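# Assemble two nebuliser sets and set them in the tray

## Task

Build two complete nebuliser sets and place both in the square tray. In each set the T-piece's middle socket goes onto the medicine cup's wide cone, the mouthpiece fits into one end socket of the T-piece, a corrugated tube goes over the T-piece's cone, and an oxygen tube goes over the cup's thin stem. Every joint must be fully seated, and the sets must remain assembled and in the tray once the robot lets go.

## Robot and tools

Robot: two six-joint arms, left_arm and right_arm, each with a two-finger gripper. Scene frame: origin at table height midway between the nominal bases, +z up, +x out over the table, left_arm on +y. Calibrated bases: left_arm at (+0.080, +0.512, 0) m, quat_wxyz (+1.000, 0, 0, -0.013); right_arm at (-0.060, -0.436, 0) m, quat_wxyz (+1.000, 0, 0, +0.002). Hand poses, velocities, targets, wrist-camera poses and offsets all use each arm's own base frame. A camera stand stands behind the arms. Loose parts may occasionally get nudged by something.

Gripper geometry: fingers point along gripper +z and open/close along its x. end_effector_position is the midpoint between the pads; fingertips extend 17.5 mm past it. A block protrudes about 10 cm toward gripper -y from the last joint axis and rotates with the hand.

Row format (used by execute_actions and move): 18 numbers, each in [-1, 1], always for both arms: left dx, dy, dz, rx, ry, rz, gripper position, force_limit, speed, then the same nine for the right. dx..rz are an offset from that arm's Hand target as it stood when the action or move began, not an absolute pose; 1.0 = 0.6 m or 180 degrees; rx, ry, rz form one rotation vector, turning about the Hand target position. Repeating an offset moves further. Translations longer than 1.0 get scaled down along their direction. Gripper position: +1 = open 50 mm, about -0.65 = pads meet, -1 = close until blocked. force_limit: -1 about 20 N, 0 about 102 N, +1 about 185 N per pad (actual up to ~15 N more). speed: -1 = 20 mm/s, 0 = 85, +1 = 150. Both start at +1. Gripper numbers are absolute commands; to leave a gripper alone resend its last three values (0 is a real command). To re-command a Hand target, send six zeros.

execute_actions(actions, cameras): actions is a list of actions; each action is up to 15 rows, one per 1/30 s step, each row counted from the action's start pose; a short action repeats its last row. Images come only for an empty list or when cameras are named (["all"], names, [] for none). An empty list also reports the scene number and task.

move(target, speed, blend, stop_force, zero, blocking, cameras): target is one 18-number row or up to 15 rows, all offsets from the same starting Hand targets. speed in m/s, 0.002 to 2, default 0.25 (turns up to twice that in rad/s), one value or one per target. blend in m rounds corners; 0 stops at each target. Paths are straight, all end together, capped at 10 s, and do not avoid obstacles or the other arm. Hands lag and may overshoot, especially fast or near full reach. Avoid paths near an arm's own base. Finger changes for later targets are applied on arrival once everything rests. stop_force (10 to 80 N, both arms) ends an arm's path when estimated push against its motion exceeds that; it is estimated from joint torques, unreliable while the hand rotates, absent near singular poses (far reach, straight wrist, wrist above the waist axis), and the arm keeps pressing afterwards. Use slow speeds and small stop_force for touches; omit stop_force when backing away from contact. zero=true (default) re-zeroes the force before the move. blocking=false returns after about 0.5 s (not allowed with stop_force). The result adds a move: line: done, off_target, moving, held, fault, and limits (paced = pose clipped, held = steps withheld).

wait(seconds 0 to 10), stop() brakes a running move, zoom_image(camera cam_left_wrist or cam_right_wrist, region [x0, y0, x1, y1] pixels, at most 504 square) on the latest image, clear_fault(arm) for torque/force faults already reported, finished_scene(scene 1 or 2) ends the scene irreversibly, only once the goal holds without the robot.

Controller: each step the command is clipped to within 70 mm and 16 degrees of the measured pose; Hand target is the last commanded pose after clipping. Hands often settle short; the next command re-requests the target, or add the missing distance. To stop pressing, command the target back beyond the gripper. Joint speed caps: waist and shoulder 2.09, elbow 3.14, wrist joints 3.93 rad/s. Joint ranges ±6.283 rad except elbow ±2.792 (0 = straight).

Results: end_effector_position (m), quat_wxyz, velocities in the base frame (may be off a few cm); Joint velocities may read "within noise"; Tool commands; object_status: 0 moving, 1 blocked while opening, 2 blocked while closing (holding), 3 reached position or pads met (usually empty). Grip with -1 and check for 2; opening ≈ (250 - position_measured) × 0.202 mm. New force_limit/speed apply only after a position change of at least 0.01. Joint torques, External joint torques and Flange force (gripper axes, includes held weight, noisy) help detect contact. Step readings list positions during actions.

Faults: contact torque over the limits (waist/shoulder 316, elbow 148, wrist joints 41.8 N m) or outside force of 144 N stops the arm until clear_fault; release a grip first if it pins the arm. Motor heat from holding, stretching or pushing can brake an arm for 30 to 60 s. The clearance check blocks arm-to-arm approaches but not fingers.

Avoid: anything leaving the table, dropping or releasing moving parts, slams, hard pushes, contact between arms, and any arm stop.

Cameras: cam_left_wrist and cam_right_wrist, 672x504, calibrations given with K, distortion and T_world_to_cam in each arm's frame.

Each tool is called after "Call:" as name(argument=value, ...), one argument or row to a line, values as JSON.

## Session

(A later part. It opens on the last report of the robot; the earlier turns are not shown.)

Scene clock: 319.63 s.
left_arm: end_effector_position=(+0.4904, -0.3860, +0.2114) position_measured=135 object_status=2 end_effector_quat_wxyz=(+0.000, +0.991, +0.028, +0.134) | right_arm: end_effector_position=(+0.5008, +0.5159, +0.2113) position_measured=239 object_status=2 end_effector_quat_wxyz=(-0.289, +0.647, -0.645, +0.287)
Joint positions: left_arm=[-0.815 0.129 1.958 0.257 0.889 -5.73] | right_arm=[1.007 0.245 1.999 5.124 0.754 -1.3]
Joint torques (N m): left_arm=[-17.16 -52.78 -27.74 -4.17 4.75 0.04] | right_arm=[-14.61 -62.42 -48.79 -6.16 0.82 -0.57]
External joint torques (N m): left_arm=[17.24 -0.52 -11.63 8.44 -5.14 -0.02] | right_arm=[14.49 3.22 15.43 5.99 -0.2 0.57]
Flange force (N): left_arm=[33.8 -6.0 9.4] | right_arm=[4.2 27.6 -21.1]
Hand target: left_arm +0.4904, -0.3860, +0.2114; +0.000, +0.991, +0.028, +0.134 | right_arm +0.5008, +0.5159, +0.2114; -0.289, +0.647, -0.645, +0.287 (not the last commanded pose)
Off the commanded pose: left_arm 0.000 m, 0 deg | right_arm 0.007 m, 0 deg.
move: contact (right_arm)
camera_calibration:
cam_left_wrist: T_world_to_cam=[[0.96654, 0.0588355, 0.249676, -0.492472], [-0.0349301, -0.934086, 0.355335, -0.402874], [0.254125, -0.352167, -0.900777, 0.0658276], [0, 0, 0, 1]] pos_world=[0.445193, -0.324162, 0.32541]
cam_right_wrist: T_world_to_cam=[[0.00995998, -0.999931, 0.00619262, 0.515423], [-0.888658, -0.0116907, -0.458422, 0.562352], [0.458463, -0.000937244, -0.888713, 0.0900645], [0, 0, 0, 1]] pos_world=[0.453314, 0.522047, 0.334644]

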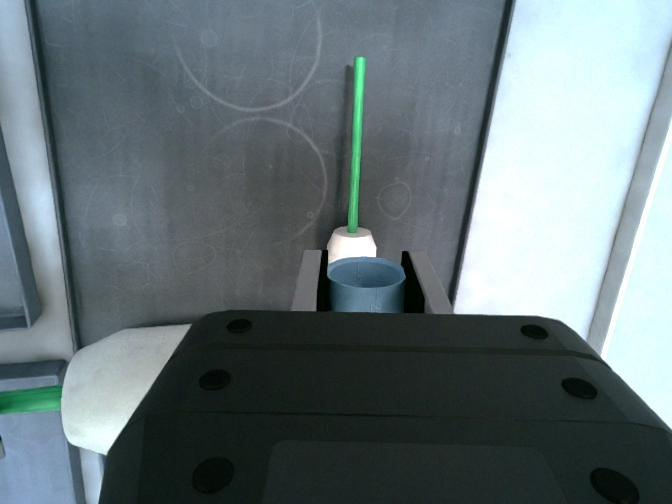

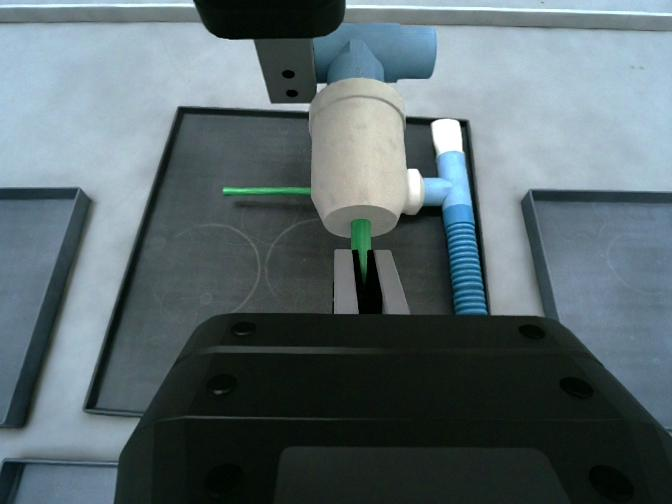

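Call:
move(
  target=[0,0,0,0,0,0,-0.98,0.5,-0.9,0.012,0,0,0,0,0,-1,0,-0.9],
  speed=0.008,
  stop_force=44,
  zero=false,
  cameras=["cam_left_wrist","cam_right_wrist"],
)

Call:
zoom_image(
  camera="cam_right_wrist",
  region=[340, 190, 400, 260],
)

Scene clock: 320.57 s.
left_arm: end_effector_position=(+0.4904, -0.3861, +0.2114) position_measured=135 object_status=2 end_effector_quat_wxyz=(+0.000, +0.991, +0.028, +0.134) | right_arm: end_effector_position=(+0.5012, +0.5158, +0.2114) position_measured=239 object_status=2 end_effector_quat_wxyz=(-0.289, +0.647, -0.645, +0.287)
Joint positions: left_arm=[-0.815 0.129 1.958 0.257 0.889 -5.73] | right_arm=[1.006 0.245 1.998 5.124 0.753 -1.3]
Joint torques (N m): left_arm=[-21.63 -53.23 -24.44 -6.12 5.94 0.19] | right_arm=[-19.17 -61.83 -52.55 -7.52 0.88 -0.57]
External joint torques (N m): left_arm=[21.79 0.41 -14.64 10.35 -6.32 -0.17] | right_arm=[19.06 2.6 19.2 7.35 -0.26 0.57]
Flange force (N): left_arm=[43.4 -6.3 12.7] | right_arm=[6.1 34.5 -29.1]
Hand target: left_arm +0.4904, -0.3860, +0.2114; +0.000, +0.991, +0.028, +0.134 | right_arm +0.5012, +0.5158, +0.2114; -0.289, +0.647, -0.645, +0.287 (not the last commanded pose)
Off the commanded pose: left_arm 0.000 m, 0 deg | right_arm 0.007 m, 0 deg.
move: contact (right_arm)
camera_calibration:
cam_left_wrist: T_world_to_cam=[[0.966509, 0.0588767, 0.249786, -0.492577], [-0.0349397, -0.934075, 0.355363, -0.402872], [0.254242, -0.352189, -0.900735, 0.0657294], [0, 0, 0, 1]] pos_world=[0.445293, -0.324162, 0.32541]
cam_right_wrist: T_world_to_cam=[[0.00978177, -0.999934, 0.00610111, 0.515432], [-0.88866, -0.0114903, -0.458423, 0.562649], [0.458462, -0.000937622, -0.888713, 0.0899705], [0, 0, 0, 1]] pos_world=[0.453713, 0.521947, 0.334744]

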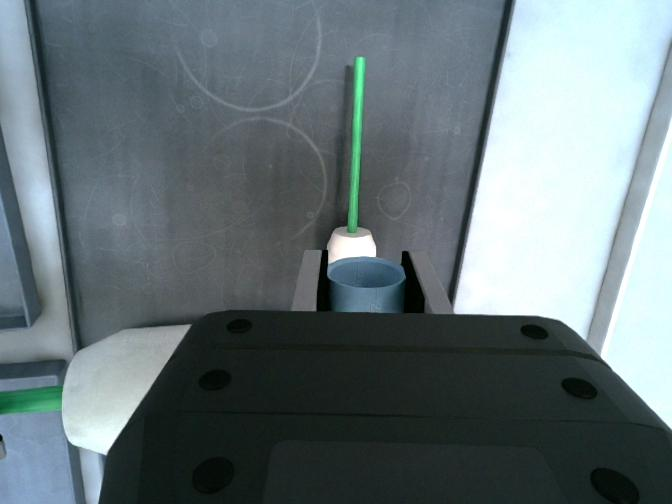

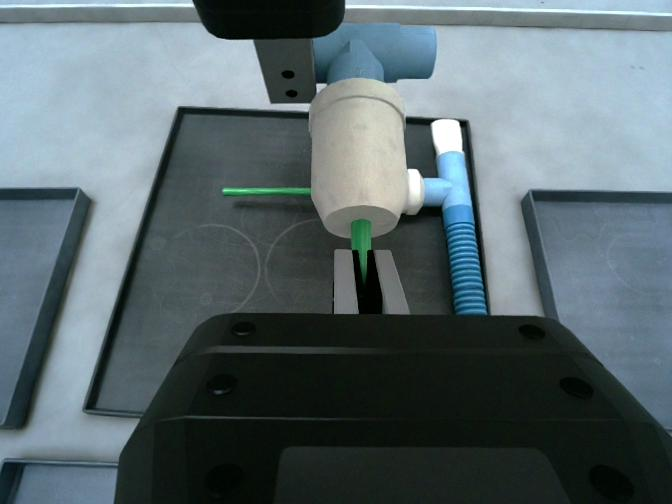

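Scaled by 7.200 from the camera's 672x504 image, which has a finer 960x720 frame.

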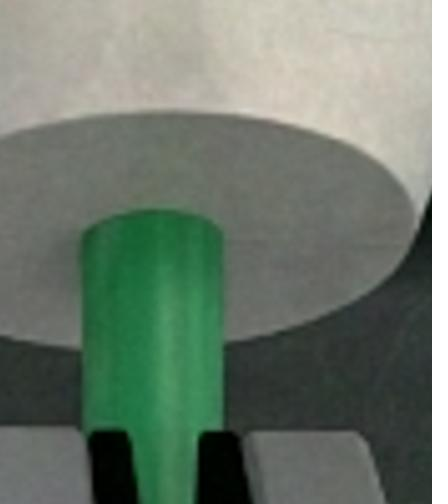

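Call:
move(
  target=[
    [0,0,0,0,0,0,-0.98,0.5,-0.9,-0.0025,0,0,0,0,0,-1,0,-0.9],
    [0,0,0,0,0,0,-0.98,0.5,-0.9,-0.0025,0,0,0,0,0,-0.2,0,-0.9],
    [0,0,0,0,0,0,-0.98,0.5,-0.9,-0.15,0,0.135,0,0,0,-0.2,0,-0.9],
    [0.031,-0.1218,-0.012,0,0,-0.5094,-0.98,0.5,-0.9,-0.15,-0.35,0.3,0,0,0.25,-0.2,0,-0.9],
  ],
  speed=[0.02,0.05,0.15,0.25],
  blend=[0,0,0.03,0],
  cameras=["cam_left_wrist"],
)

Scene clock: 327.60 s.
left_arm: end_effector_position=(+0.5090, -0.4591, +0.2042) position_measured=135 object_status=2 end_effector_quat_wxyz=(+0.096, +0.710, -0.691, +0.093) | right_arm: end_effector_position=(+0.4107, +0.3065, +0.3915) position_measured=182 object_status=3 end_effector_quat_wxyz=(-0.338, +0.834, -0.379, +0.217)
Joint positions: left_arm=[-0.698 0.239 1.837 -0.262 0.908 -3.721] | right_arm=[0.574 -0.407 2.219 6.283 0.502 -3.285]
Joint torques (N m): left_arm=[2.12 -63.49 -40.59 3.12 -0.09 -0.36] | right_arm=[2.99 -4.85 -44.33 3.92 -2.26 -0.6]
External joint torques (N m): left_arm=[-1.98 -0.45 1.86 0.11 -0.41 0.38] | right_arm=[-3.09 2.09 -1.04 0.38 -0.08 0.61]
Flange force (N): left_arm=[-1.4 5.2 2.1] | right_arm=[0.0 0.0 0.0]
Hand target: left_arm +0.5090, -0.4591, +0.2042; +0.096, +0.710, -0.691, +0.093 | right_arm +0.4112, +0.3058, +0.3914; -0.376, +0.844, -0.349, +0.155
Off the commanded pose: left_arm 0.000 m, 0 deg | right_arm 0.001 m, 9 deg.
joint sent to its limit (right arm) — joint 4 (forearm roll), upper limit. The joint targets are off in orientation, not in position.
move: off_target (right_arm)
camera_calibration:
cam_left_wrist: T_world_to_cam=[[0.0302529, -0.967851, 0.249697, -0.499182], [-0.932641, 0.0625239, 0.355346, 0.446512], [-0.359535, -0.243628, -0.900766, 0.391036], [0, 0, 0, 1]] pos_world=[0.572128, -0.415784, 0.31821]
Images, in order (width x height): cam_left_wrist 672x504.

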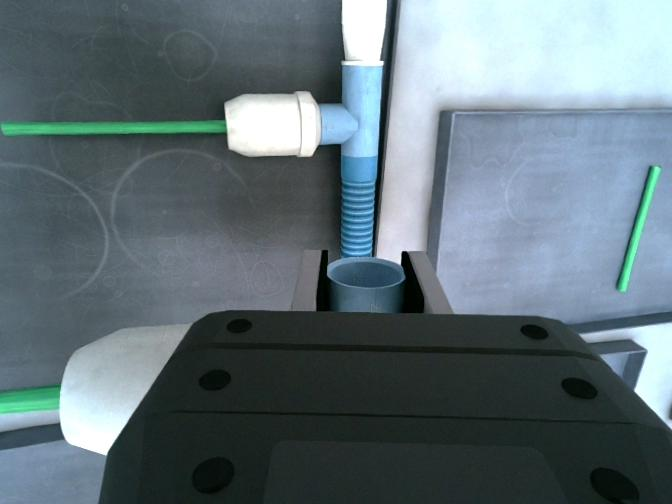

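Call:
move(
  target=[
    [0,0,0,0,0,0,-0.98,0.5,-0.9,0.015,-0.33,0,0,0,-0.25,-0.2,0,-0.9],
    [0,0,0,0,0,0,-0.98,0.5,-0.9,0.04,-0.55,-0.08,0,0,-0.65,-0.2,0,-0.9],
    [0,0,0,0,0,0,-0.98,0.5,-0.9,0.08,-0.65,-0.42,0,0,0.75,0.32,-0.3,-0.9],
  ],
  speed=0.32,
  blend=[0.05,0.05,0],
  cameras=["cam_left_wrist","cam_right_wrist"],
)

Scene clock: 337.00 s.
left_arm: end_effector_position=(+0.5090, -0.4591, +0.2042) position_measured=135 object_status=2 end_effector_quat_wxyz=(+0.096, +0.710, -0.691, +0.093) | right_arm: end_effector_position=(+0.4592, -0.0842, +0.1394) position_measured=105 object_status=3 end_effector_quat_wxyz=(-0.287, +0.645, +0.647, -0.289)
Joint positions: left_arm=[-0.698 0.239 1.837 -0.262 0.908 -3.721] | right_arm=[-0.174 0.447 1.867 6.151 1.658 -0.13]
Joint torques (N m): left_arm=[2.14 -63.42 -40.63 3.15 -0.13 -0.42] | right_arm=[3.65 -79.47 -28.88 2.68 2.2 -0.56]
External joint torques (N m): left_arm=[-2.01 -0.62 2.09 0.06 -0.36 0.44] | right_arm=[-3.45 3.29 -1.03 0.25 0.12 0.56]
Flange force (N): left_arm=[-1.8 5.7 2.1] | right_arm=[-4.9 6.0 -2.0]
Hand target: left_arm +0.5090, -0.4591, +0.2042; +0.096, +0.710, -0.691, +0.093 | right_arm +0.4592, -0.0842, +0.1394; -0.287, +0.645, +0.647, -0.289
Off the commanded pose: left_arm 0.000 m, 0 deg | right_arm 0.000 m, 0 deg.
move: done
camera_calibration:
cam_left_wrist: T_world_to_cam=[[0.0302761, -0.967853, 0.249689, -0.499193], [-0.93264, 0.0625, 0.355353, 0.4465], [-0.359535, -0.243628, -0.900766, 0.391036], [0, 0, 0, 1]] pos_world=[0.572128, -0.415784, 0.31821]
cam_right_wrist: T_world_to_cam=[[-0.00978177, 0.999934, 0.00610111, 0.0936951], [0.88866, 0.0114903, -0.458423, -0.328875], [-0.458462, 0.000937622, -0.888713, 0.465932], [0, 0, 0, 1]] pos_world=[0.506787, -0.0903469, 0.262744]

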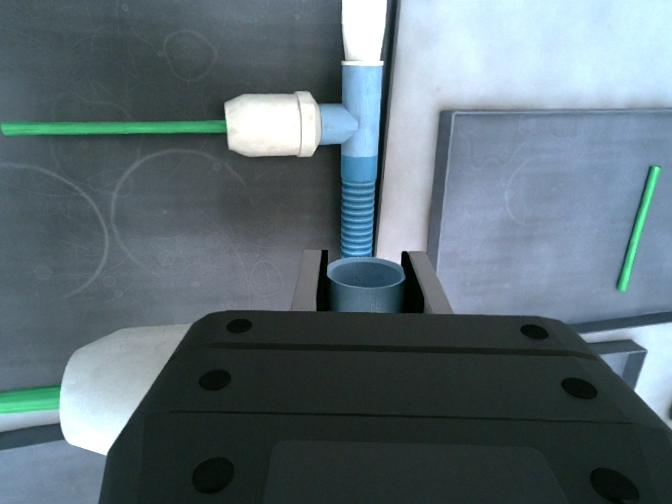

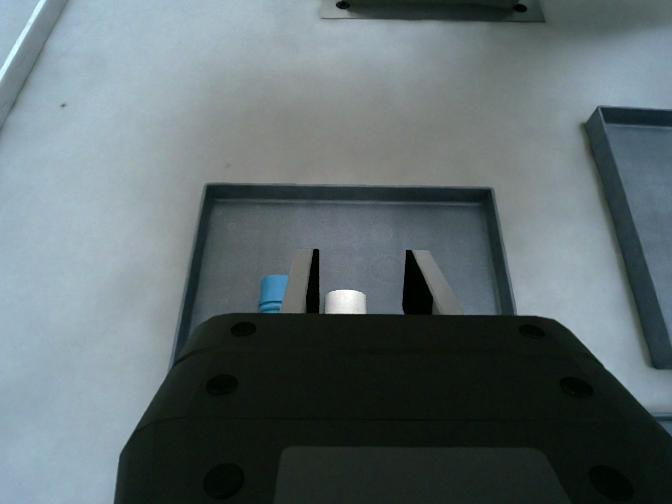

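Call:
move(
  target=[0,0,0,0,0,0,-0.98,0.5,-0.9,-0.01,-0.078,-0.148,0,0,0,0.32,-0.3,-0.9],
  speed=0.12,
  cameras=["cam_right_wrist"],
)

Scene clock: 338.80 s.
left_arm: end_effector_position=(+0.5090, -0.4591, +0.2042) position_measured=135 object_status=2 end_effector_quat_wxyz=(+0.096, +0.710, -0.691, +0.093) | right_arm: end_effector_position=(+0.4532, -0.1310, +0.0506) position_measured=105 object_status=3 end_effector_quat_wxyz=(-0.287, +0.645, +0.647, -0.289)
Joint positions: left_arm=[-0.698 0.239 1.837 -0.262 0.908 -3.721] | right_arm=[-0.243 0.558 1.901 6.101 1.507 -0.154]
Joint torques (N m): left_arm=[2.26 -63.06 -40.48 3.14 -0.09 -0.36] | right_arm=[3.42 -84.91 -24.13 2.17 2.29 -0.59]
External joint torques (N m): left_arm=[-2.3 -0.84 1.98 0.06 -0.4 0.38] | right_arm=[-3.38 3.06 -0.86 0.21 0.03 0.59]
Flange force (N): left_arm=[-1.4 6.1 1.9] | right_arm=[-5.0 5.5 -0.3]
Hand target: left_arm +0.5090, -0.4591, +0.2042; +0.096, +0.710, -0.691, +0.093 | right_arm +0.4532, -0.1310, +0.0506; -0.287, +0.645, +0.647, -0.289
Off the commanded pose: left_arm 0.000 m, 0 deg | right_arm 0.000 m, 0 deg.
move: done
camera_calibration:
cam_right_wrist: T_world_to_cam=[[-0.00978149, 0.999934, 0.00610258, 0.140974], [0.888598, 0.0114909, -0.458542, -0.363618], [-0.458582, 0.000937512, -0.888652, 0.384221], [0, 0, 0, 1]] pos_world=[0.500687, -0.137147, 0.173844]
Images, in order (width x height): cam_right_wrist 672x504.

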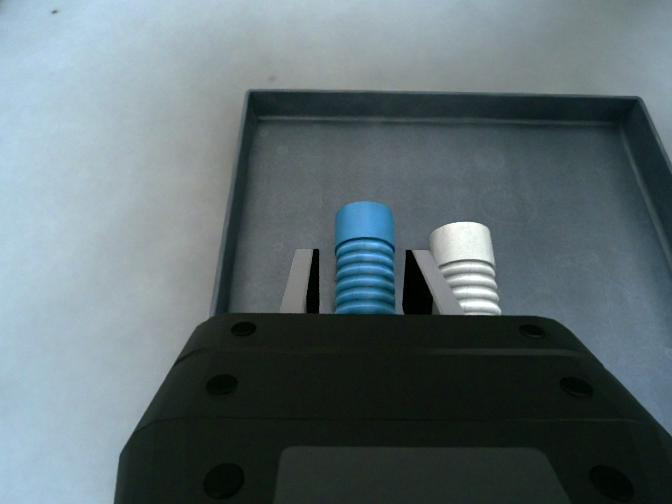

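Call:
move(
  target=[0,0,0,0,0,0,-0.98,0.5,-0.9,-0.0263,0.0092,-0.0225,0,0,-0.003,0.32,-0.3,-0.9],
  speed=0.05,
  cameras=["cam_right_wrist"],
)

Scene clock: 340.93 s.
left_arm: end_effector_position=(+0.5090, -0.4591, +0.2042) position_measured=135 object_status=2 end_effector_quat_wxyz=(+0.096, +0.710, -0.691, +0.093) | right_arm: end_effector_position=(+0.4375, -0.1255, +0.0371) position_measured=105 object_status=3 end_effector_quat_wxyz=(-0.289, +0.648, +0.644, -0.287)
Joint positions: left_arm=[-0.698 0.239 1.837 -0.262 0.908 -3.721] | right_arm=[-0.243 0.559 1.938 6.106 1.471 -0.141]
Joint torques (N m): left_arm=[2.15 -63.36 -40.39 3.09 -0.1 -0.38] | right_arm=[3.21 -84.1 -22.62 2.11 2.22 -0.6]
External joint torques (N m): left_arm=[-2.04 -0.52 1.81 0.12 -0.4 0.4] | right_arm=[-3.18 3.58 -1.08 0.16 0.09 0.6]
Flange force (N): left_arm=[-1.3 5.2 2.0] | right_arm=[-5.0 6.8 -0.5]
Hand target: left_arm +0.5090, -0.4591, +0.2042; +0.096, +0.710, -0.691, +0.093 | right_arm +0.4375, -0.1255, +0.0371; -0.289, +0.648, +0.644, -0.287
Off the commanded pose: left_arm 0.000 m, 0 deg | right_arm 0.000 m, 0 deg.
move: done
camera_calibration:
cam_right_wrist: T_world_to_cam=[[-0.00034595, 0.999981, 0.0060891, 0.13125], [0.888771, 0.00309841, -0.458341, -0.357027], [-0.458352, 0.00525325, -0.888755, 0.365549], [0, 0, 0, 1]] pos_world=[0.484911, -0.132062, 0.160444]
Images, in order (width x height): cam_right_wrist 672x504.

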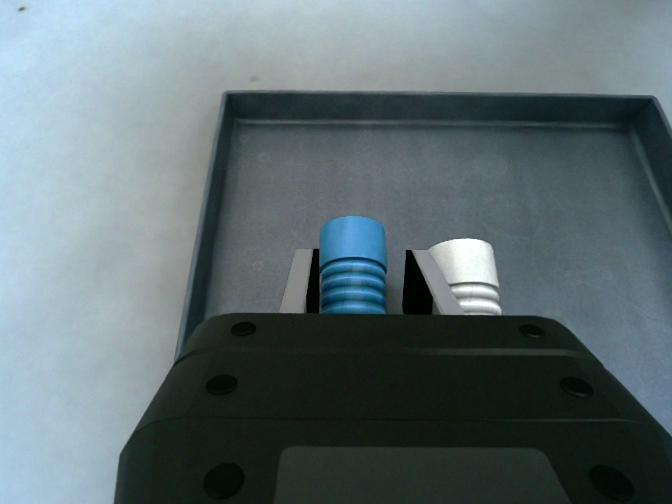

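Call:
move(
  target=[
    [0,0,0,0,0,0,-0.98,0.5,-0.9,0,-0.0047,0,0,0,0,0.32,-0.3,-0.9],
    [0,0,0,0,0,0,-0.98,0.5,-0.9,-0.025,-0.0047,-0.0223,0,0,0,0.32,-0.3,-0.9],
  ],
  speed=0.04,
  cameras=["cam_right_wrist"],
)

Scene clock: 342.57 s.
left_arm: end_effector_position=(+0.5090, -0.4591, +0.2042) position_measured=135 object_status=2 end_effector_quat_wxyz=(+0.096, +0.710, -0.691, +0.093) | right_arm: end_effector_position=(+0.4225, -0.1283, +0.0237) position_measured=105 object_status=3 end_effector_quat_wxyz=(-0.289, +0.648, +0.644, -0.287)
Joint positions: left_arm=[-0.698 0.239 1.837 -0.262 0.908 -3.721] | right_arm=[-0.253 0.563 1.97 6.098 1.434 -0.141]
Joint torques (N m): left_arm=[2.04 -63.29 -40.52 3.1 -0.12 -0.41] | right_arm=[3.69 -83.27 -21.4 1.96 2.31 -0.61]
External joint torques (N m): left_arm=[-1.84 -0.63 1.8 0.12 -0.39 0.43] | right_arm=[-3.79 3.66 -0.92 0.19 0.02 0.61]
Flange force (N): left_arm=[-1.6 5.1 1.9] | right_arm=[-6.0 6.6 0.4]
Hand target: left_arm +0.5090, -0.4591, +0.2042; +0.096, +0.710, -0.691, +0.093 | right_arm +0.4225, -0.1283, +0.0237; -0.289, +0.648, +0.644, -0.287
Off the commanded pose: left_arm 0.000 m, 0 deg | right_arm 0.000 m, 0 deg.
move: done
camera_calibration:
cam_right_wrist: T_world_to_cam=[[-0.000345271, 0.999981, 0.00608897, 0.134126], [0.88873, 0.00309822, -0.45842, -0.349798], [-0.458431, 0.00525317, -0.888715, 0.34681], [0, 0, 0, 1]] pos_world=[0.469911, -0.134862, 0.147044]
Images, in order (width x height): cam_right_wrist 672x504.

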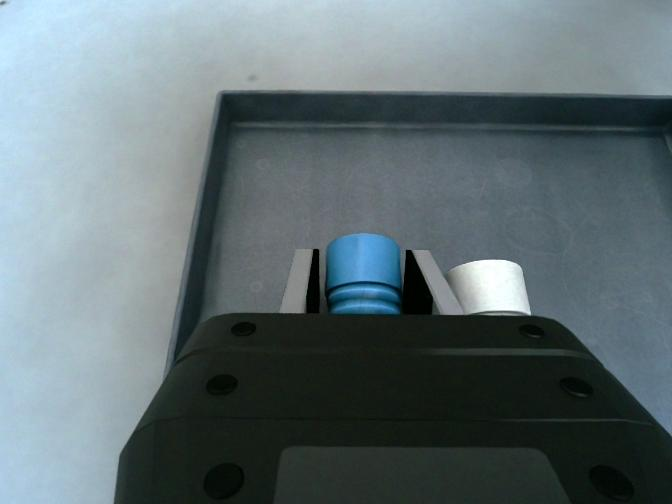

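Call:
move(
  target=[
    [0,0,0,0,0,0,-0.98,0.5,-0.9,0,0,0,0,0,0,-1,-0.3,-0.9],
    [0,0,0,0,0,0,-0.98,0.5,-0.9,0,0,0.15,0,0,0,-1,-0.3,-0.9],
  ],
  speed=0.1,
)

Call:
move(
  target=[
    [0,0,0,0,0,0,-0.98,0.5,-0.9,0.02,0.18,0.3,0,0,0.4,-1,-0.3,-0.9],
    [0,0,0,0,0,0,-0.98,0.5,-0.9,0.01,0.42,0.42,0,0,0.8,-1,-0.3,-0.9],
    [0,0,0,0,0,0,-0.98,0.5,-0.9,0.03,0.75,0.25,0,0,-0.9990,-1,-0.3,-0.9],
  ],
  speed=0.32,
  blend=[0.05,0.05,0],
  cameras=["cam_left_wrist","cam_right_wrist"],
)

Scene clock: 345.40 s.
left_arm: end_effector_position=(+0.5090, -0.4591, +0.2042) position_measured=135 object_status=2 end_effector_quat_wxyz=(+0.096, +0.710, -0.691, +0.093) | right_arm: end_effector_position=(+0.4225, -0.1283, +0.1137) position_measured=133 object_status=2 end_effector_quat_wxyz=(-0.289, +0.648, +0.644, -0.287)
Joint positions: left_arm=[-0.698 0.239 1.837 -0.262 0.908 -3.721] | right_arm=[-0.253 0.442 1.939 6.1 1.583 -0.168]
Joint torques (N m): left_arm=[2.11 -63.32 -40.32 3.17 -0.13 -0.42] | right_arm=[3.58 -77.24 -26.71 2.39 2.16 -0.61]
External joint torques (N m): left_arm=[-2.03 0.08 2.01 0.03 -0.36 0.44] | right_arm=[-3.5 3.72 -0.94 0.2 0.15 0.61]
Flange force (N): left_arm=[-1.3 4.8 2.7] | right_arm=[-5.6 6.5 -1.1]
Hand target: left_arm +0.5090, -0.4591, +0.2042; +0.096, +0.710, -0.691, +0.093 | right_arm +0.4225, -0.1283, +0.1137; -0.289, +0.648, +0.644, -0.287
Off the commanded pose: left_arm 0.000 m, 0 deg | right_arm 0.000 m, 0 deg.
move: done

Scene clock: 350.70 s.
left_arm: end_effector_position=(+0.5090, -0.4591, +0.2042) position_measured=135 object_status=2 end_effector_quat_wxyz=(+0.096, +0.710, -0.691, +0.093) | right_arm: end_effector_position=(+0.4405, +0.3217, +0.2637) position_measured=133 object_status=2 end_effector_quat_wxyz=(-0.288, +0.645, -0.647, +0.288)
Joint positions: left_arm=[-0.698 0.239 1.837 -0.262 0.908 -3.721] | right_arm=[0.875 -0.119 2.278 5.185 0.698 -1.481]
Joint torques (N m): left_arm=[2.12 -63.18 -40.47 3.16 -0.08 -0.37] | right_arm=[3.2 -25.36 -35.33 -0.01 0.13 -0.59]
External joint torques (N m): left_arm=[-1.94 -0.6 2.07 0.04 -0.4 0.39] | right_arm=[-3.3 2.34 -0.76 0.18 0.07 0.59]
Flange force (N): left_arm=[-1.9 5.6 2.1] | right_arm=[0.2 -3.4 8.7]
Hand target: left_arm +0.5090, -0.4591, +0.2042; +0.096, +0.710, -0.691, +0.093 | right_arm +0.4405, +0.3217, +0.2637; -0.288, +0.645, -0.647, +0.288
Off the commanded pose: left_arm 0.000 m, 0 deg | right_arm 0.000 m, 0 deg.
move: done
camera_calibration:
cam_left_wrist: T_world_to_cam=[[0.0302761, -0.967853, 0.249689, -0.499193], [-0.93264, 0.0625, 0.355353, 0.4465], [-0.359535, -0.243628, -0.900766, 0.391036], [0, 0, 0, 1]] pos_world=[0.572128, -0.415784, 0.31821]
cam_right_wrist: T_world_to_cam=[[0.00347537, -0.999975, 0.00612252, 0.324413], [-0.888717, -0.00589544, -0.458417, 0.528626], [0.458442, -0.00384802, -0.888716, 0.165069], [0, 0, 0, 1]] pos_world=[0.392997, 0.328157, 0.387044]

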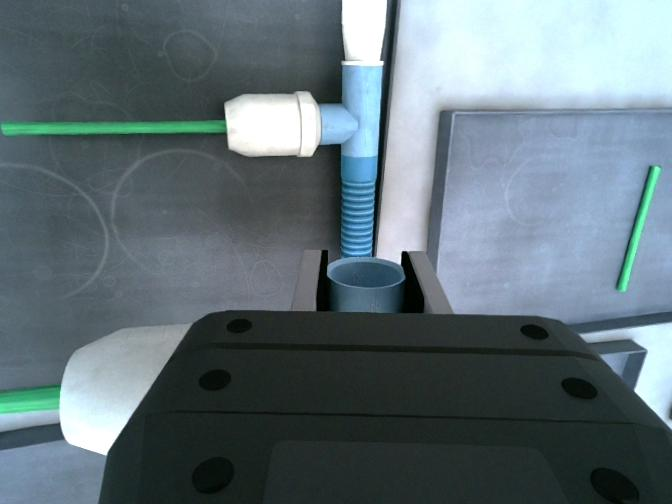

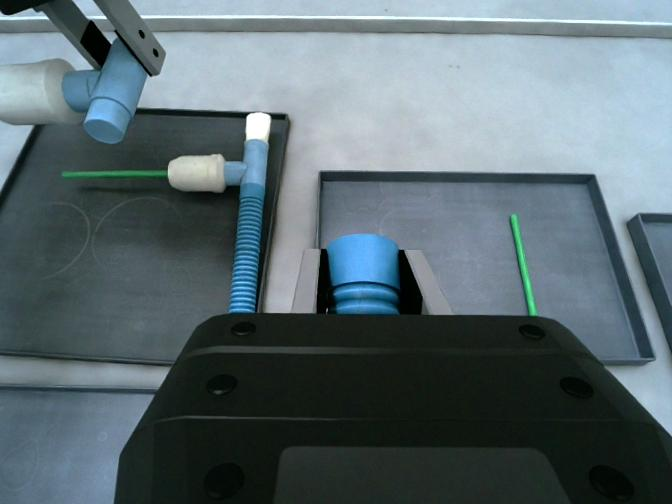

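Call:
move(
  target=[0,0,0,0,0,0,-0.98,0.5,-0.9,0.1492,0.25,-0.0928,0,0,0,-1,-0.3,-0.9],
  speed=0.15,
  cameras=["cam_left_wrist","cam_right_wrist"],
)

Call:
zoom_image(
  camera="cam_right_wrist",
  region=[280, 80, 450, 320],
)

Scene clock: 352.43 s.
left_arm: end_effector_position=(+0.5090, -0.4591, +0.2042) position_measured=135 object_status=2 end_effector_quat_wxyz=(+0.096, +0.710, -0.691, +0.093) | right_arm: end_effector_position=(+0.5300, +0.4717, +0.2080) position_measured=133 object_status=2 end_effector_quat_wxyz=(-0.288, +0.645, -0.647, +0.288)
Joint positions: left_arm=[-0.698 0.239 1.837 -0.262 0.908 -3.721] | right_arm=[0.923 0.219 2.041 5.084 0.692 -1.312]
Joint torques (N m): left_arm=[2.35 -63.2 -40.55 3.1 -0.09 -0.36] | right_arm=[3.14 -59.29 -32.06 -0.31 0.6 -0.6]
External joint torques (N m): left_arm=[-2.12 -1.23 1.71 0.13 -0.42 0.38] | right_arm=[-3.12 3.2 -0.89 0.1 -0.01 0.6]
Flange force (N): left_arm=[-1.5 6.0 1.3] | right_arm=[-1.8 -1.5 8.3]
Hand target: left_arm +0.5090, -0.4591, +0.2042; +0.096, +0.710, -0.691, +0.093 | right_arm +0.5300, +0.4717, +0.2080; -0.288, +0.645, -0.647, +0.288
Off the commanded pose: left_arm 0.000 m, 0 deg | right_arm 0.000 m, 0 deg.
move: done
camera_calibration:
cam_left_wrist: T_world_to_cam=[[0.0302761, -0.967853, 0.249689, -0.499193], [-0.93264, 0.0625, 0.355353, 0.4465], [-0.359535, -0.243628, -0.900766, 0.391036], [0, 0, 0, 1]] pos_world=[0.572128, -0.415784, 0.31821]
cam_right_wrist: T_world_to_cam=[[0.00347569, -0.999975, 0.00612269, 0.474439], [-0.888717, -0.0058958, -0.458417, 0.583517], [0.458442, -0.00384802, -0.888716, 0.0751138], [0, 0, 0, 1]] pos_world=[0.482497, 0.478157, 0.331344]

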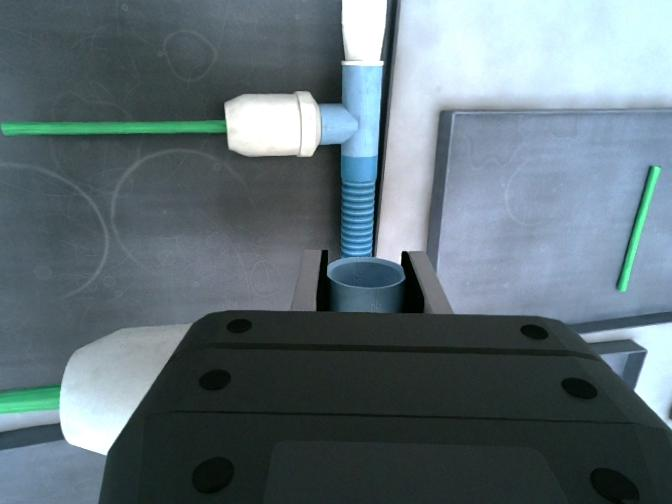

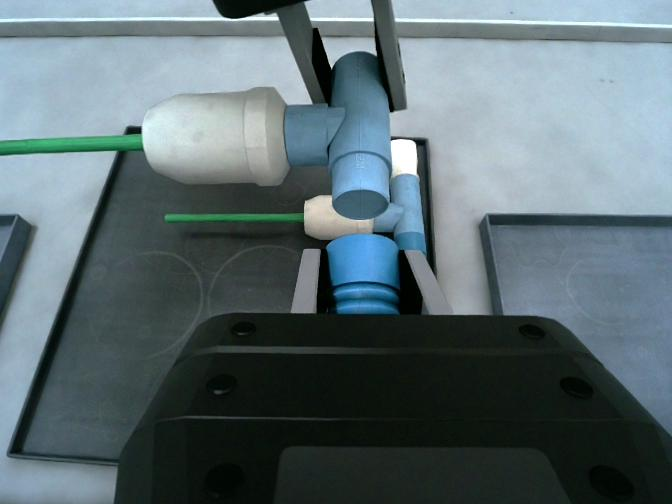

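Scaled by 2.100 from the camera's 672x504 image, which has a finer 960x720 frame.

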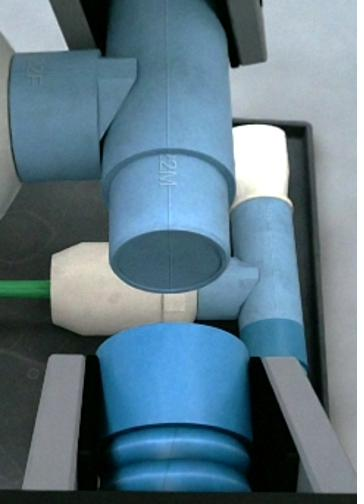

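Call:
move(
  target=[0,0,0,0,0,0,-0.98,0.5,-0.9,0.04,0.0008,-0.0067,0,0,0,-1,-0.3,-0.9],
  speed=0.05,
  cameras=["cam_right_wrist"],
)

Call:
zoom_image(
  camera="cam_right_wrist",
  region=[310, 170, 420, 270],
)

Scene clock: 354.97 s.
left_arm: end_effector_position=(+0.5090, -0.4591, +0.2042) position_measured=135 object_status=2 end_effector_quat_wxyz=(+0.096, +0.710, -0.691, +0.093) | right_arm: end_effector_position=(+0.5540, +0.4722, +0.2040) position_measured=133 object_status=2 end_effector_quat_wxyz=(-0.288, +0.645, -0.647, +0.288)
Joint positions: left_arm=[-0.698 0.239 1.837 -0.262 0.908 -3.721] | right_arm=[0.891 0.243 2.018 5.073 0.668 -1.324]
Joint torques (N m): left_arm=[-1.31 -64.28 -43.07 1.37 -0.77 -0.8] | right_arm=[6.15 -60.42 -34.51 -0.59 -1.41 -0.69]
External joint torques (N m): left_arm=[1.56 0.86 4.68 1.84 0.27 0.82] | right_arm=[-6.25 1.68 1.45 0.38 1.98 0.69]
Flange force (N): left_arm=[-8.2 3.6 2.6] | right_arm=[5.0 -1.7 6.2]
Hand target: left_arm +0.5090, -0.4591, +0.2042; +0.096, +0.710, -0.691, +0.093 | right_arm +0.5540, +0.4722, +0.2040; -0.288, +0.645, -0.647, +0.288
Off the commanded pose: left_arm 0.000 m, 0 deg | right_arm 0.000 m, 0 deg.
move: done
camera_calibration:
cam_right_wrist: T_world_to_cam=[[0.00347537, -0.999975, 0.00612252, 0.474881], [-0.888717, -0.00589544, -0.458417, 0.603015], [0.458442, -0.00384802, -0.888716, 0.0605583], [0, 0, 0, 1]] pos_world=[0.506497, 0.478657, 0.327344]
Images, in order (width x height): cam_right_wrist 672x504.

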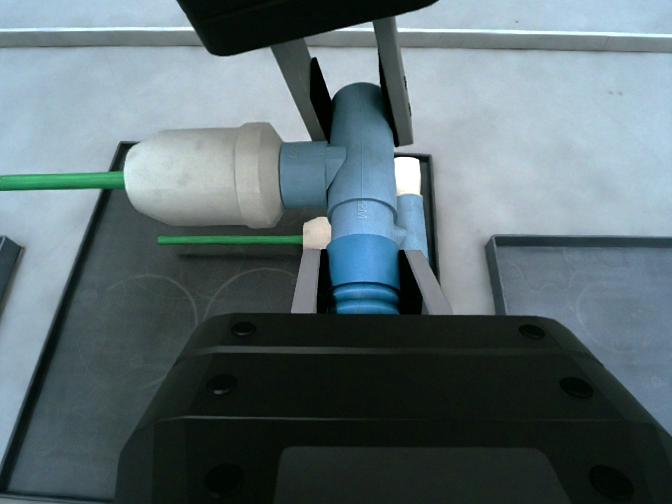

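Scaled by 4.582 from the camera's 672x504 image, which has a finer 960x720 frame.

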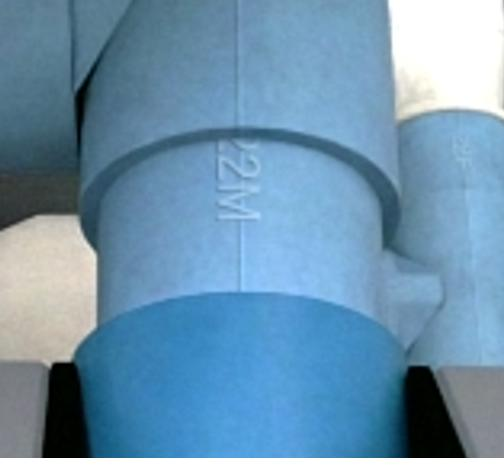

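Call:
move(
  target=[0,0,0,0,0,0,-0.98,0.5,-0.9,0.02,-0.0005,0,0,0,0,-1,-0.3,-0.9],
  speed=0.01,
  stop_force=14,
  cameras=["cam_right_wrist"],
)

Call:
zoom_image(
  camera="cam_right_wrist",
  region=[310, 170, 420, 270],
)

Scene clock: 357.43 s.
left_arm: end_effector_position=(+0.5090, -0.4591, +0.2042) position_measured=135 object_status=2 end_effector_quat_wxyz=(+0.096, +0.710, -0.691, +0.093) | right_arm: end_effector_position=(+0.5660, +0.4719, +0.2040) position_measured=133 object_status=2 end_effector_quat_wxyz=(-0.288, +0.645, -0.647, +0.288)
Joint positions: left_arm=[-0.698 0.239 1.837 -0.262 0.908 -3.721] | right_arm=[0.875 0.252 2.006 5.072 0.657 -1.336]
Joint torques (N m): left_arm=[-9.55 -65.04 -38.66 -1.39 2.43 -0.91] | right_arm=[1.26 -60.3 -40.93 -2.33 -1.96 -0.76]
External joint torques (N m): left_arm=[9.8 0.75 -0.15 4.63 -2.94 0.93] | right_arm=[-1.27 0.59 7.93 2.14 2.49 0.76]
Flange force (N): left_arm=[-11.5 -10.1 1.3] | right_arm=[8.8 8.2 -5.5]
Hand target: left_arm +0.5090, -0.4591, +0.2042; +0.096, +0.710, -0.691, +0.093 | right_arm +0.5660, +0.4719, +0.2040; -0.288, +0.645, -0.647, +0.288
Off the commanded pose: left_arm 0.000 m, 0 deg | right_arm 0.000 m, 0 deg.
move: contact (right_arm)
camera_calibration:
cam_right_wrist: T_world_to_cam=[[0.00347569, -0.999975, 0.00612269, 0.474539], [-0.888717, -0.0058958, -0.458417, 0.613678], [0.458442, -0.00384802, -0.888716, 0.0550558], [0, 0, 0, 1]] pos_world=[0.518497, 0.478357, 0.327344]
Images, in order (width x height): cam_right_wrist 672x504.

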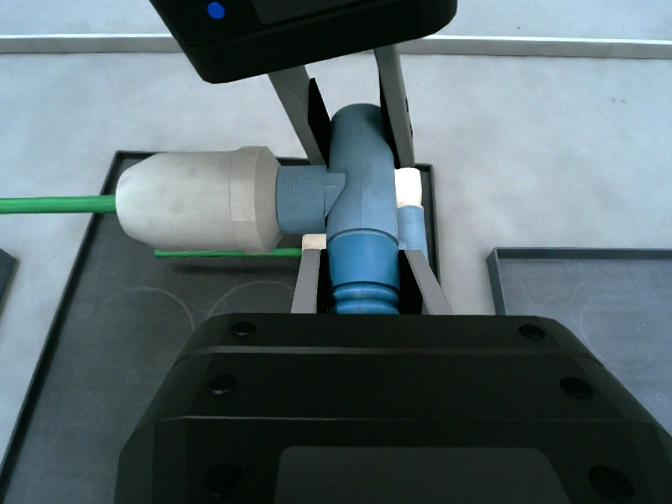

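Scaled by 4.582 from the camera's 672x504 image, which has a finer 960x720 frame.

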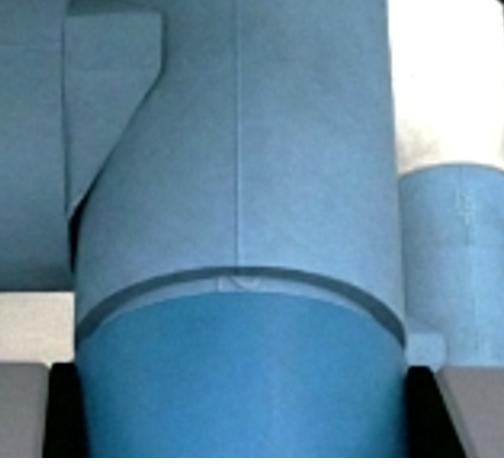

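Call:
move(
  target=[0,0,0,0,0,0,-0.98,0.5,-0.9,0.02,0,0,0,0,0,-1,-0.3,-0.9],
  speed=0.01,
  stop_force=50,
  cameras=["cam_right_wrist"],
)

Call:
zoom_image(
  camera="cam_right_wrist",
  region=[310, 170, 420, 270],
)

Scene clock: 358.57 s.
left_arm: end_effector_position=(+0.5090, -0.4591, +0.2042) position_measured=135 object_status=2 end_effector_quat_wxyz=(+0.096, +0.710, -0.691, +0.093) | right_arm: end_effector_position=(+0.5699, +0.4719, +0.2039) position_measured=133 object_status=2 end_effector_quat_wxyz=(-0.288, +0.645, -0.647, +0.288)
Joint positions: left_arm=[-0.698 0.239 1.837 -0.262 0.908 -3.721] | right_arm=[0.869 0.256 2.001 5.072 0.654 -1.34]
Joint torques (N m): left_arm=[-42.56 -68.93 -12.26 -11.18 19.2 -1.1] | right_arm=[-28.5 -56.7 -65.78 -9.97 -0.46 -0.87]
External joint torques (N m): left_arm=[42.44 5.45 -26.26 14.37 -19.69 1.12] | right_arm=[28.32 -3.22 32.63 9.78 0.98 0.87]
Flange force (N): left_arm=[-13.3 -78.0 4.0] | right_arm=[13.2 52.7 -57.1]
Hand target: left_arm +0.5090, -0.4591, +0.2042; +0.096, +0.710, -0.691, +0.093 | right_arm +0.5699, +0.4719, +0.2039; -0.288, +0.645, -0.647, +0.288 (not the last commanded pose)
Off the commanded pose: left_arm 0.000 m, 0 deg | right_arm 0.008 m, 0 deg.
move: contact (right_arm)
camera_calibration:
cam_right_wrist: T_world_to_cam=[[0.00365524, -0.999974, 0.00621335, 0.474401], [-0.888819, -0.00609607, -0.458218, 0.617272], [0.458244, -0.00384765, -0.888818, 0.0532702], [0, 0, 0, 1]] pos_world=[0.522498, 0.478357, 0.327245]
Images, in order (width x height): cam_right_wrist 672x504.

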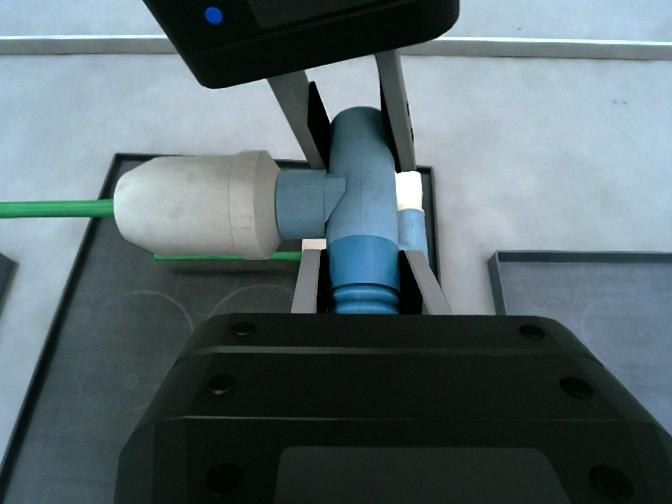

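Scaled by 4.582 from the camera's 672x504 image, which has a finer 960x720 frame.

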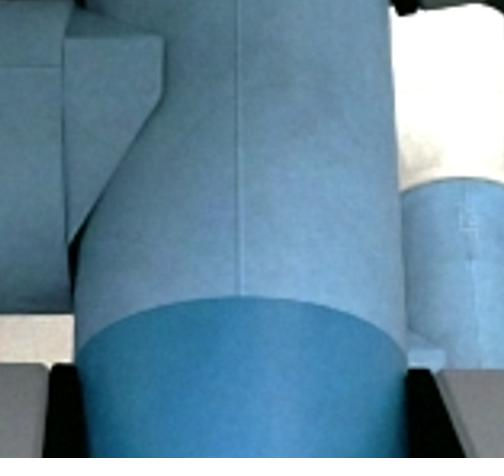

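Call:
move(
  target=[
    [0,0,0,0,0,0,-0.98,0.5,-0.9,-0.0042,0,0,0,0,0,-1,-0.3,-0.9],
    [0,0,0,0,0,0,0.4,0.5,-0.9,-0.0042,0,0,0,0,0,-1,-0.3,-0.9],
    [0,0.0443,0.1607,0,0,0,0.4,0.5,-0.9,-0.0042,0,0,0,0,0,-1,-0.3,-0.9],
  ],
  speed=[0.02,0.05,0.1],
  cameras=["cam_left_wrist","cam_right_wrist"],
)

Scene clock: 361.83 s.
left_arm: end_effector_position=(+0.5090, -0.4325, +0.3007) position_measured=92 object_status=3 end_effector_quat_wxyz=(+0.096, +0.710, -0.691, +0.093) | right_arm: end_effector_position=(+0.5674, +0.4719, +0.2039) position_measured=133 object_status=2 end_effector_quat_wxyz=(-0.288, +0.645, -0.647, +0.288)
Joint positions: left_arm=[-0.665 0.15 1.758 -0.24 1.079 -3.736] | right_arm=[0.873 0.254 2.004 5.072 0.656 -1.338]
Joint torques (N m): left_arm=[2.08 -56.85 -43.56 3.39 -0.13 -0.37] | right_arm=[2.84 -63.4 -32.38 -0.33 0.54 -0.61]
External joint torques (N m): left_arm=[-2.18 -0.21 1.83 0.07 -0.38 0.39] | right_arm=[-2.85 3.59 -0.74 0.15 -0.01 0.61]
Flange force (N): left_arm=[-0.7 4.9 3.0] | right_arm=[-2.0 -0.9 8.4]
Hand target: left_arm +0.5090, -0.4325, +0.3006; +0.096, +0.710, -0.691, +0.093 | right_arm +0.5674, +0.4719, +0.2039; -0.288, +0.645, -0.647, +0.288
Off the commanded pose: left_arm 0.000 m, 0 deg | right_arm 0.000 m, 0 deg.
move: done
camera_calibration:
cam_left_wrist: T_world_to_cam=[[0.0302273, -0.967849, 0.24971, -0.497523], [-0.932676, 0.0625287, 0.355255, 0.410618], [-0.359447, -0.243636, -0.900799, 0.484401], [0, 0, 0, 1]] pos_world=[0.572128, -0.389184, 0.41471]
cam_right_wrist: T_world_to_cam=[[0.00365444, -0.999974, 0.00621388, 0.474411], [-0.888757, -0.00609613, -0.458338, 0.614968], [0.458364, -0.00384766, -0.888756, 0.0543791], [0, 0, 0, 1]] pos_world=[0.519898, 0.478357, 0.327245]

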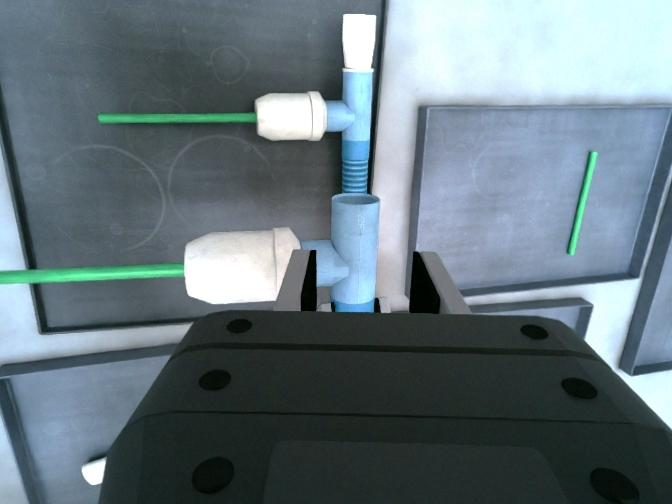

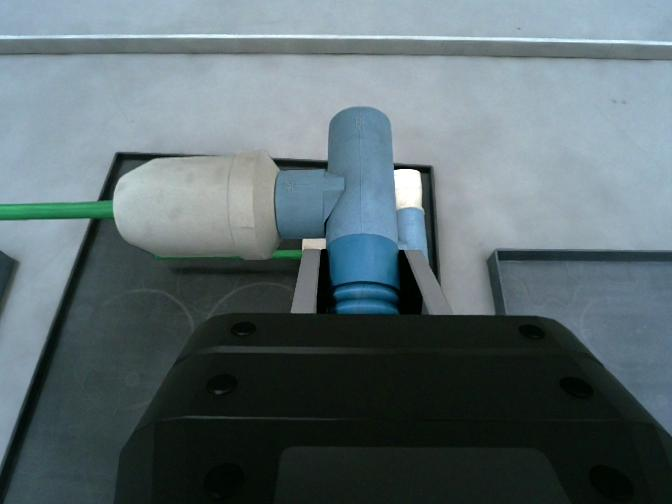

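Call:
move(
  target=[
    [-0.0983,0.3042,0.099,0.04,0,0,0.4,0.5,-0.9,0.05,-0.12,0.01,0,0,0,-1,-0.3,-0.9],
    [-0.4067,0.1458,-0.001,0.0855,0,0,0.4,0.5,-0.9,0.1233,-0.2627,0.0082,0,0,0,-1,-0.3,-0.9],
  ],
  speed=0.22,
  blend=0.05,
  cameras=["cam_left_wrist","cam_right_wrist"],
)

Scene clock: 364.50 s.
left_arm: end_effector_position=(+0.2650, -0.3450, +0.3001) position_measured=92 object_status=3 end_effector_quat_wxyz=(+0.000, +0.717, -0.697, +0.000) | right_arm: end_effector_position=(+0.6414, +0.3143, +0.2088) position_measured=133 object_status=2 end_effector_quat_wxyz=(-0.288, +0.645, -0.647, +0.288)
Joint positions: left_arm=[-0.994 -0.158 2.045 -0.001 1.254 -4.163] | right_arm=[0.572 0.164 2.109 4.972 0.431 -1.445]
Joint torques (N m): left_arm=[1.92 -26.21 -43.71 4.16 0.42 -0.38] | right_arm=[3.05 -53.72 -32.29 -0.17 0.21 -0.6]
External joint torques (N m): left_arm=[-1.75 0.7 1.82 0.08 -0.46 0.38] | right_arm=[-3.06 3.37 -0.7 0.07 0.07 0.6]
Flange force (N): left_arm=[0.7 3.4 3.9] | right_arm=[0.9 -0.4 9.5]
Hand target: left_arm +0.2650, -0.3450, +0.3000; +0.000, +0.717, -0.697, +0.000 | right_arm +0.6414, +0.3143, +0.2088; -0.288, +0.645, -0.647, +0.288
Off the commanded pose: left_arm 0.000 m, 0 deg | right_arm 0.000 m, 0 deg.
move: done
camera_calibration:
cam_left_wrist: T_world_to_cam=[[0.0303606, -0.999411, -0.0159999, -0.336548], [-0.932673, -0.0340823, 0.35911, 0.143326], [-0.359444, 0.00401991, -0.933158, 0.512553], [0, 0, 0, 1]] pos_world=[0.328128, -0.333525, 0.421438]
cam_right_wrist: T_world_to_cam=[[0.00365524, -0.999974, 0.00621335, 0.316514], [-0.888819, -0.00609607, -0.458218, 0.682018], [0.458244, -0.00384765, -0.888818, 0.0243004], [0, 0, 0, 1]] pos_world=[0.593898, 0.320757, 0.332145]

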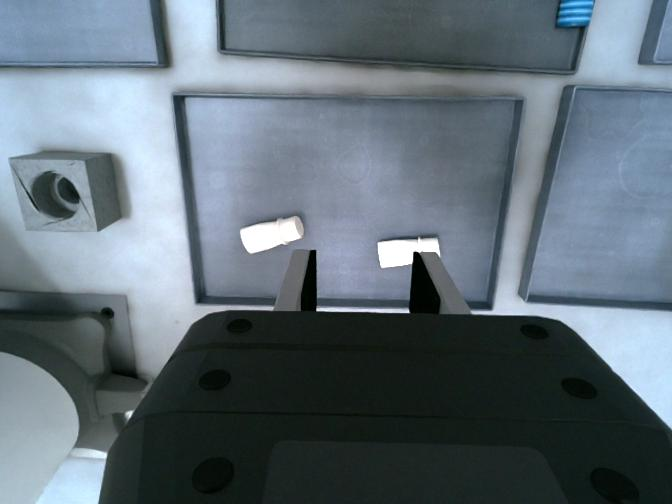

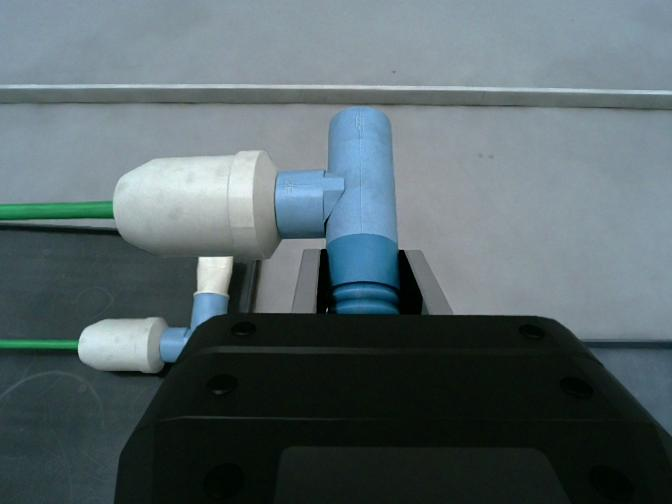

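Call:
zoom_image(
  camera="cam_left_wrist",
  region=[360, 220, 460, 290],
)

Scaled by 5.040 from the camera's 672x504 image, which has a finer 960x720 frame.

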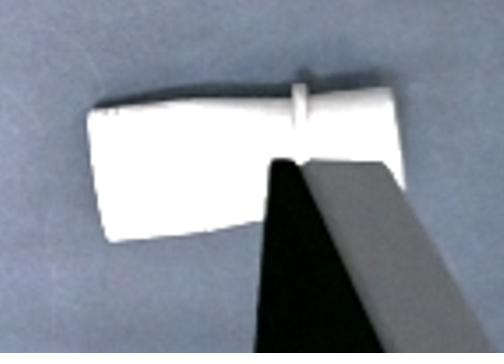

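Call:
move(
  target=[-0.1497,-0.0777,-0.3583,-0.0344,0.0272,0.5382,0.47,0.0,-0.9,0,0,0,0,0,0,-1,-0.3,-0.9],
  speed=0.25,
  cameras=["cam_left_wrist"],
)

Scene clock: 370.23 s.
left_arm: end_effector_position=(+0.1752, -0.3917, +0.0850) position_measured=83 object_status=3 end_effector_quat_wxyz=(+0.061, +0.995, +0.074, +0.006) | right_arm: end_effector_position=(+0.6414, +0.3143, +0.2088) position_measured=133 object_status=2 end_effector_quat_wxyz=(-0.288, +0.645, -0.647, +0.288)
Joint positions: left_arm=[-1.216 0.003 2.363 -0.035 0.655 -6.051] | right_arm=[0.572 0.164 2.109 4.972 0.431 -1.445]
Joint torques (N m): left_arm=[2.37 -31.42 -32.59 2.97 0.12 -0.36] | right_arm=[3.19 -54.05 -32.57 -0.19 0.33 -0.58]
External joint torques (N m): left_arm=[-2.26 0.01 1.71 0.05 -0.4 0.36] | right_arm=[-3.26 3.58 -0.52 0.08 -0.04 0.58]
Flange force (N): left_arm=[-5.4 -2.0 2.4] | right_arm=[1.4 -0.4 9.9]
Hand target: left_arm +0.1752, -0.3917, +0.0851; +0.061, +0.995, +0.074, +0.006 | right_arm +0.6414, +0.3143, +0.2088; -0.288, +0.645, -0.647, +0.288
Off the commanded pose: left_arm 0.000 m, 0 deg | right_arm 0.000 m, 0 deg.
move: done
camera_calibration:
cam_left_wrist: T_world_to_cam=[[0.988561, 0.150262, -0.0130103, -0.101654], [0.138686, -0.871707, 0.469994, -0.389921], [0.0592811, -0.466421, -0.882574, 0.0178843], [0, 0, 0, 1]] pos_world=[0.153507, -0.316281, 0.197722]
Images, in order (width x height): cam_left_wrist 672x504.

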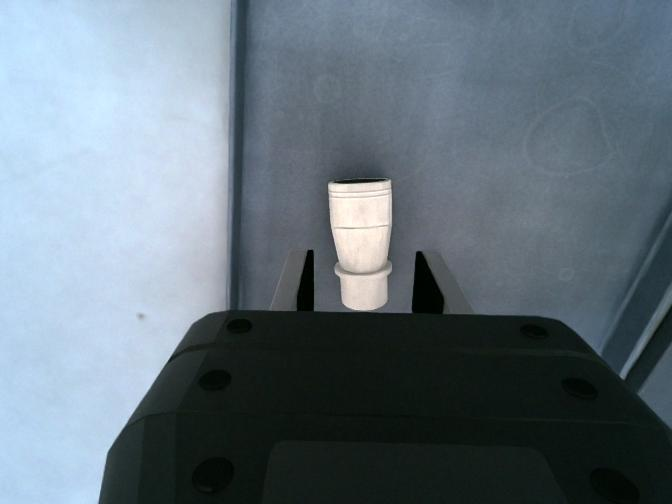

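Call:
move(
  target=[0.0045,-0.0015,-0.0665,0,0,0.0167,0.47,0.0,-0.9,0,0,0,0,0,0,-1,-0.3,-0.9],
  speed=0.08,
  cameras=["cam_left_wrist"],
)

Scene clock: 371.63 s.
left_arm: end_effector_position=(+0.1779, -0.3925, +0.0451) position_measured=83 object_status=3 end_effector_quat_wxyz=(+0.061, +0.993, +0.101, +0.008) | right_arm: end_effector_position=(+0.6414, +0.3143, +0.2088) position_measured=133 object_status=2 end_effector_quat_wxyz=(-0.288, +0.645, -0.647, +0.288)
Joint positions: left_arm=[-1.215 0.075 2.394 -0.029 0.55 -6.105] | right_arm=[0.572 0.164 2.109 4.972 0.431 -1.445]
Joint torques (N m): left_arm=[2.3 -35.94 -29.02 2.61 0.13 -0.39] | right_arm=[3.12 -53.65 -32.25 -0.22 0.2 -0.6]
External joint torques (N m): left_arm=[-2.16 0.26 1.56 0.08 -0.43 0.39] | right_arm=[-3.1 2.88 -0.93 0.12 0.09 0.61]
Flange force (N): left_arm=[-4.9 -1.9 2.6] | right_arm=[1.1 -1.0 8.7]
Hand target: left_arm +0.1779, -0.3926, +0.0452; +0.061, +0.993, +0.101, +0.008 | right_arm +0.6414, +0.3143, +0.2088; -0.288, +0.645, -0.647, +0.288
Off the commanded pose: left_arm 0.000 m, 0 deg | right_arm 0.000 m, 0 deg.
move: done
camera_calibration:
cam_left_wrist: T_world_to_cam=[[0.979313, 0.201939, -0.0129359, -0.0827525], [0.184214, -0.863249, 0.469964, -0.377103], [0.083737, -0.462625, -0.882591, -0.0207707], [0, 0, 0, 1]] pos_world=[0.152247, -0.318432, 0.157822]
Images, in order (width x height): cam_left_wrist 672x504.

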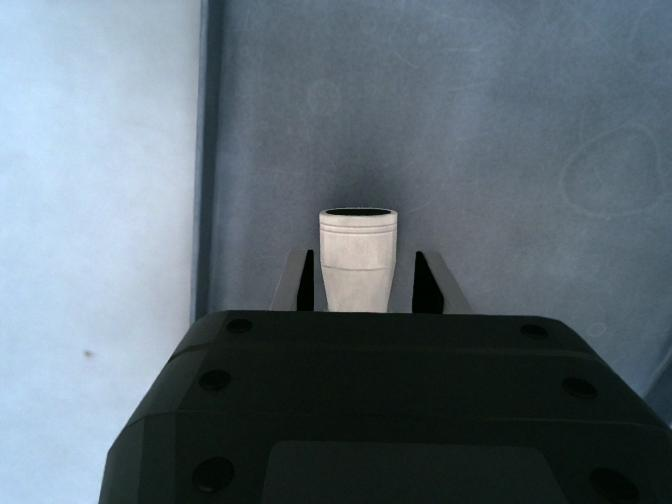

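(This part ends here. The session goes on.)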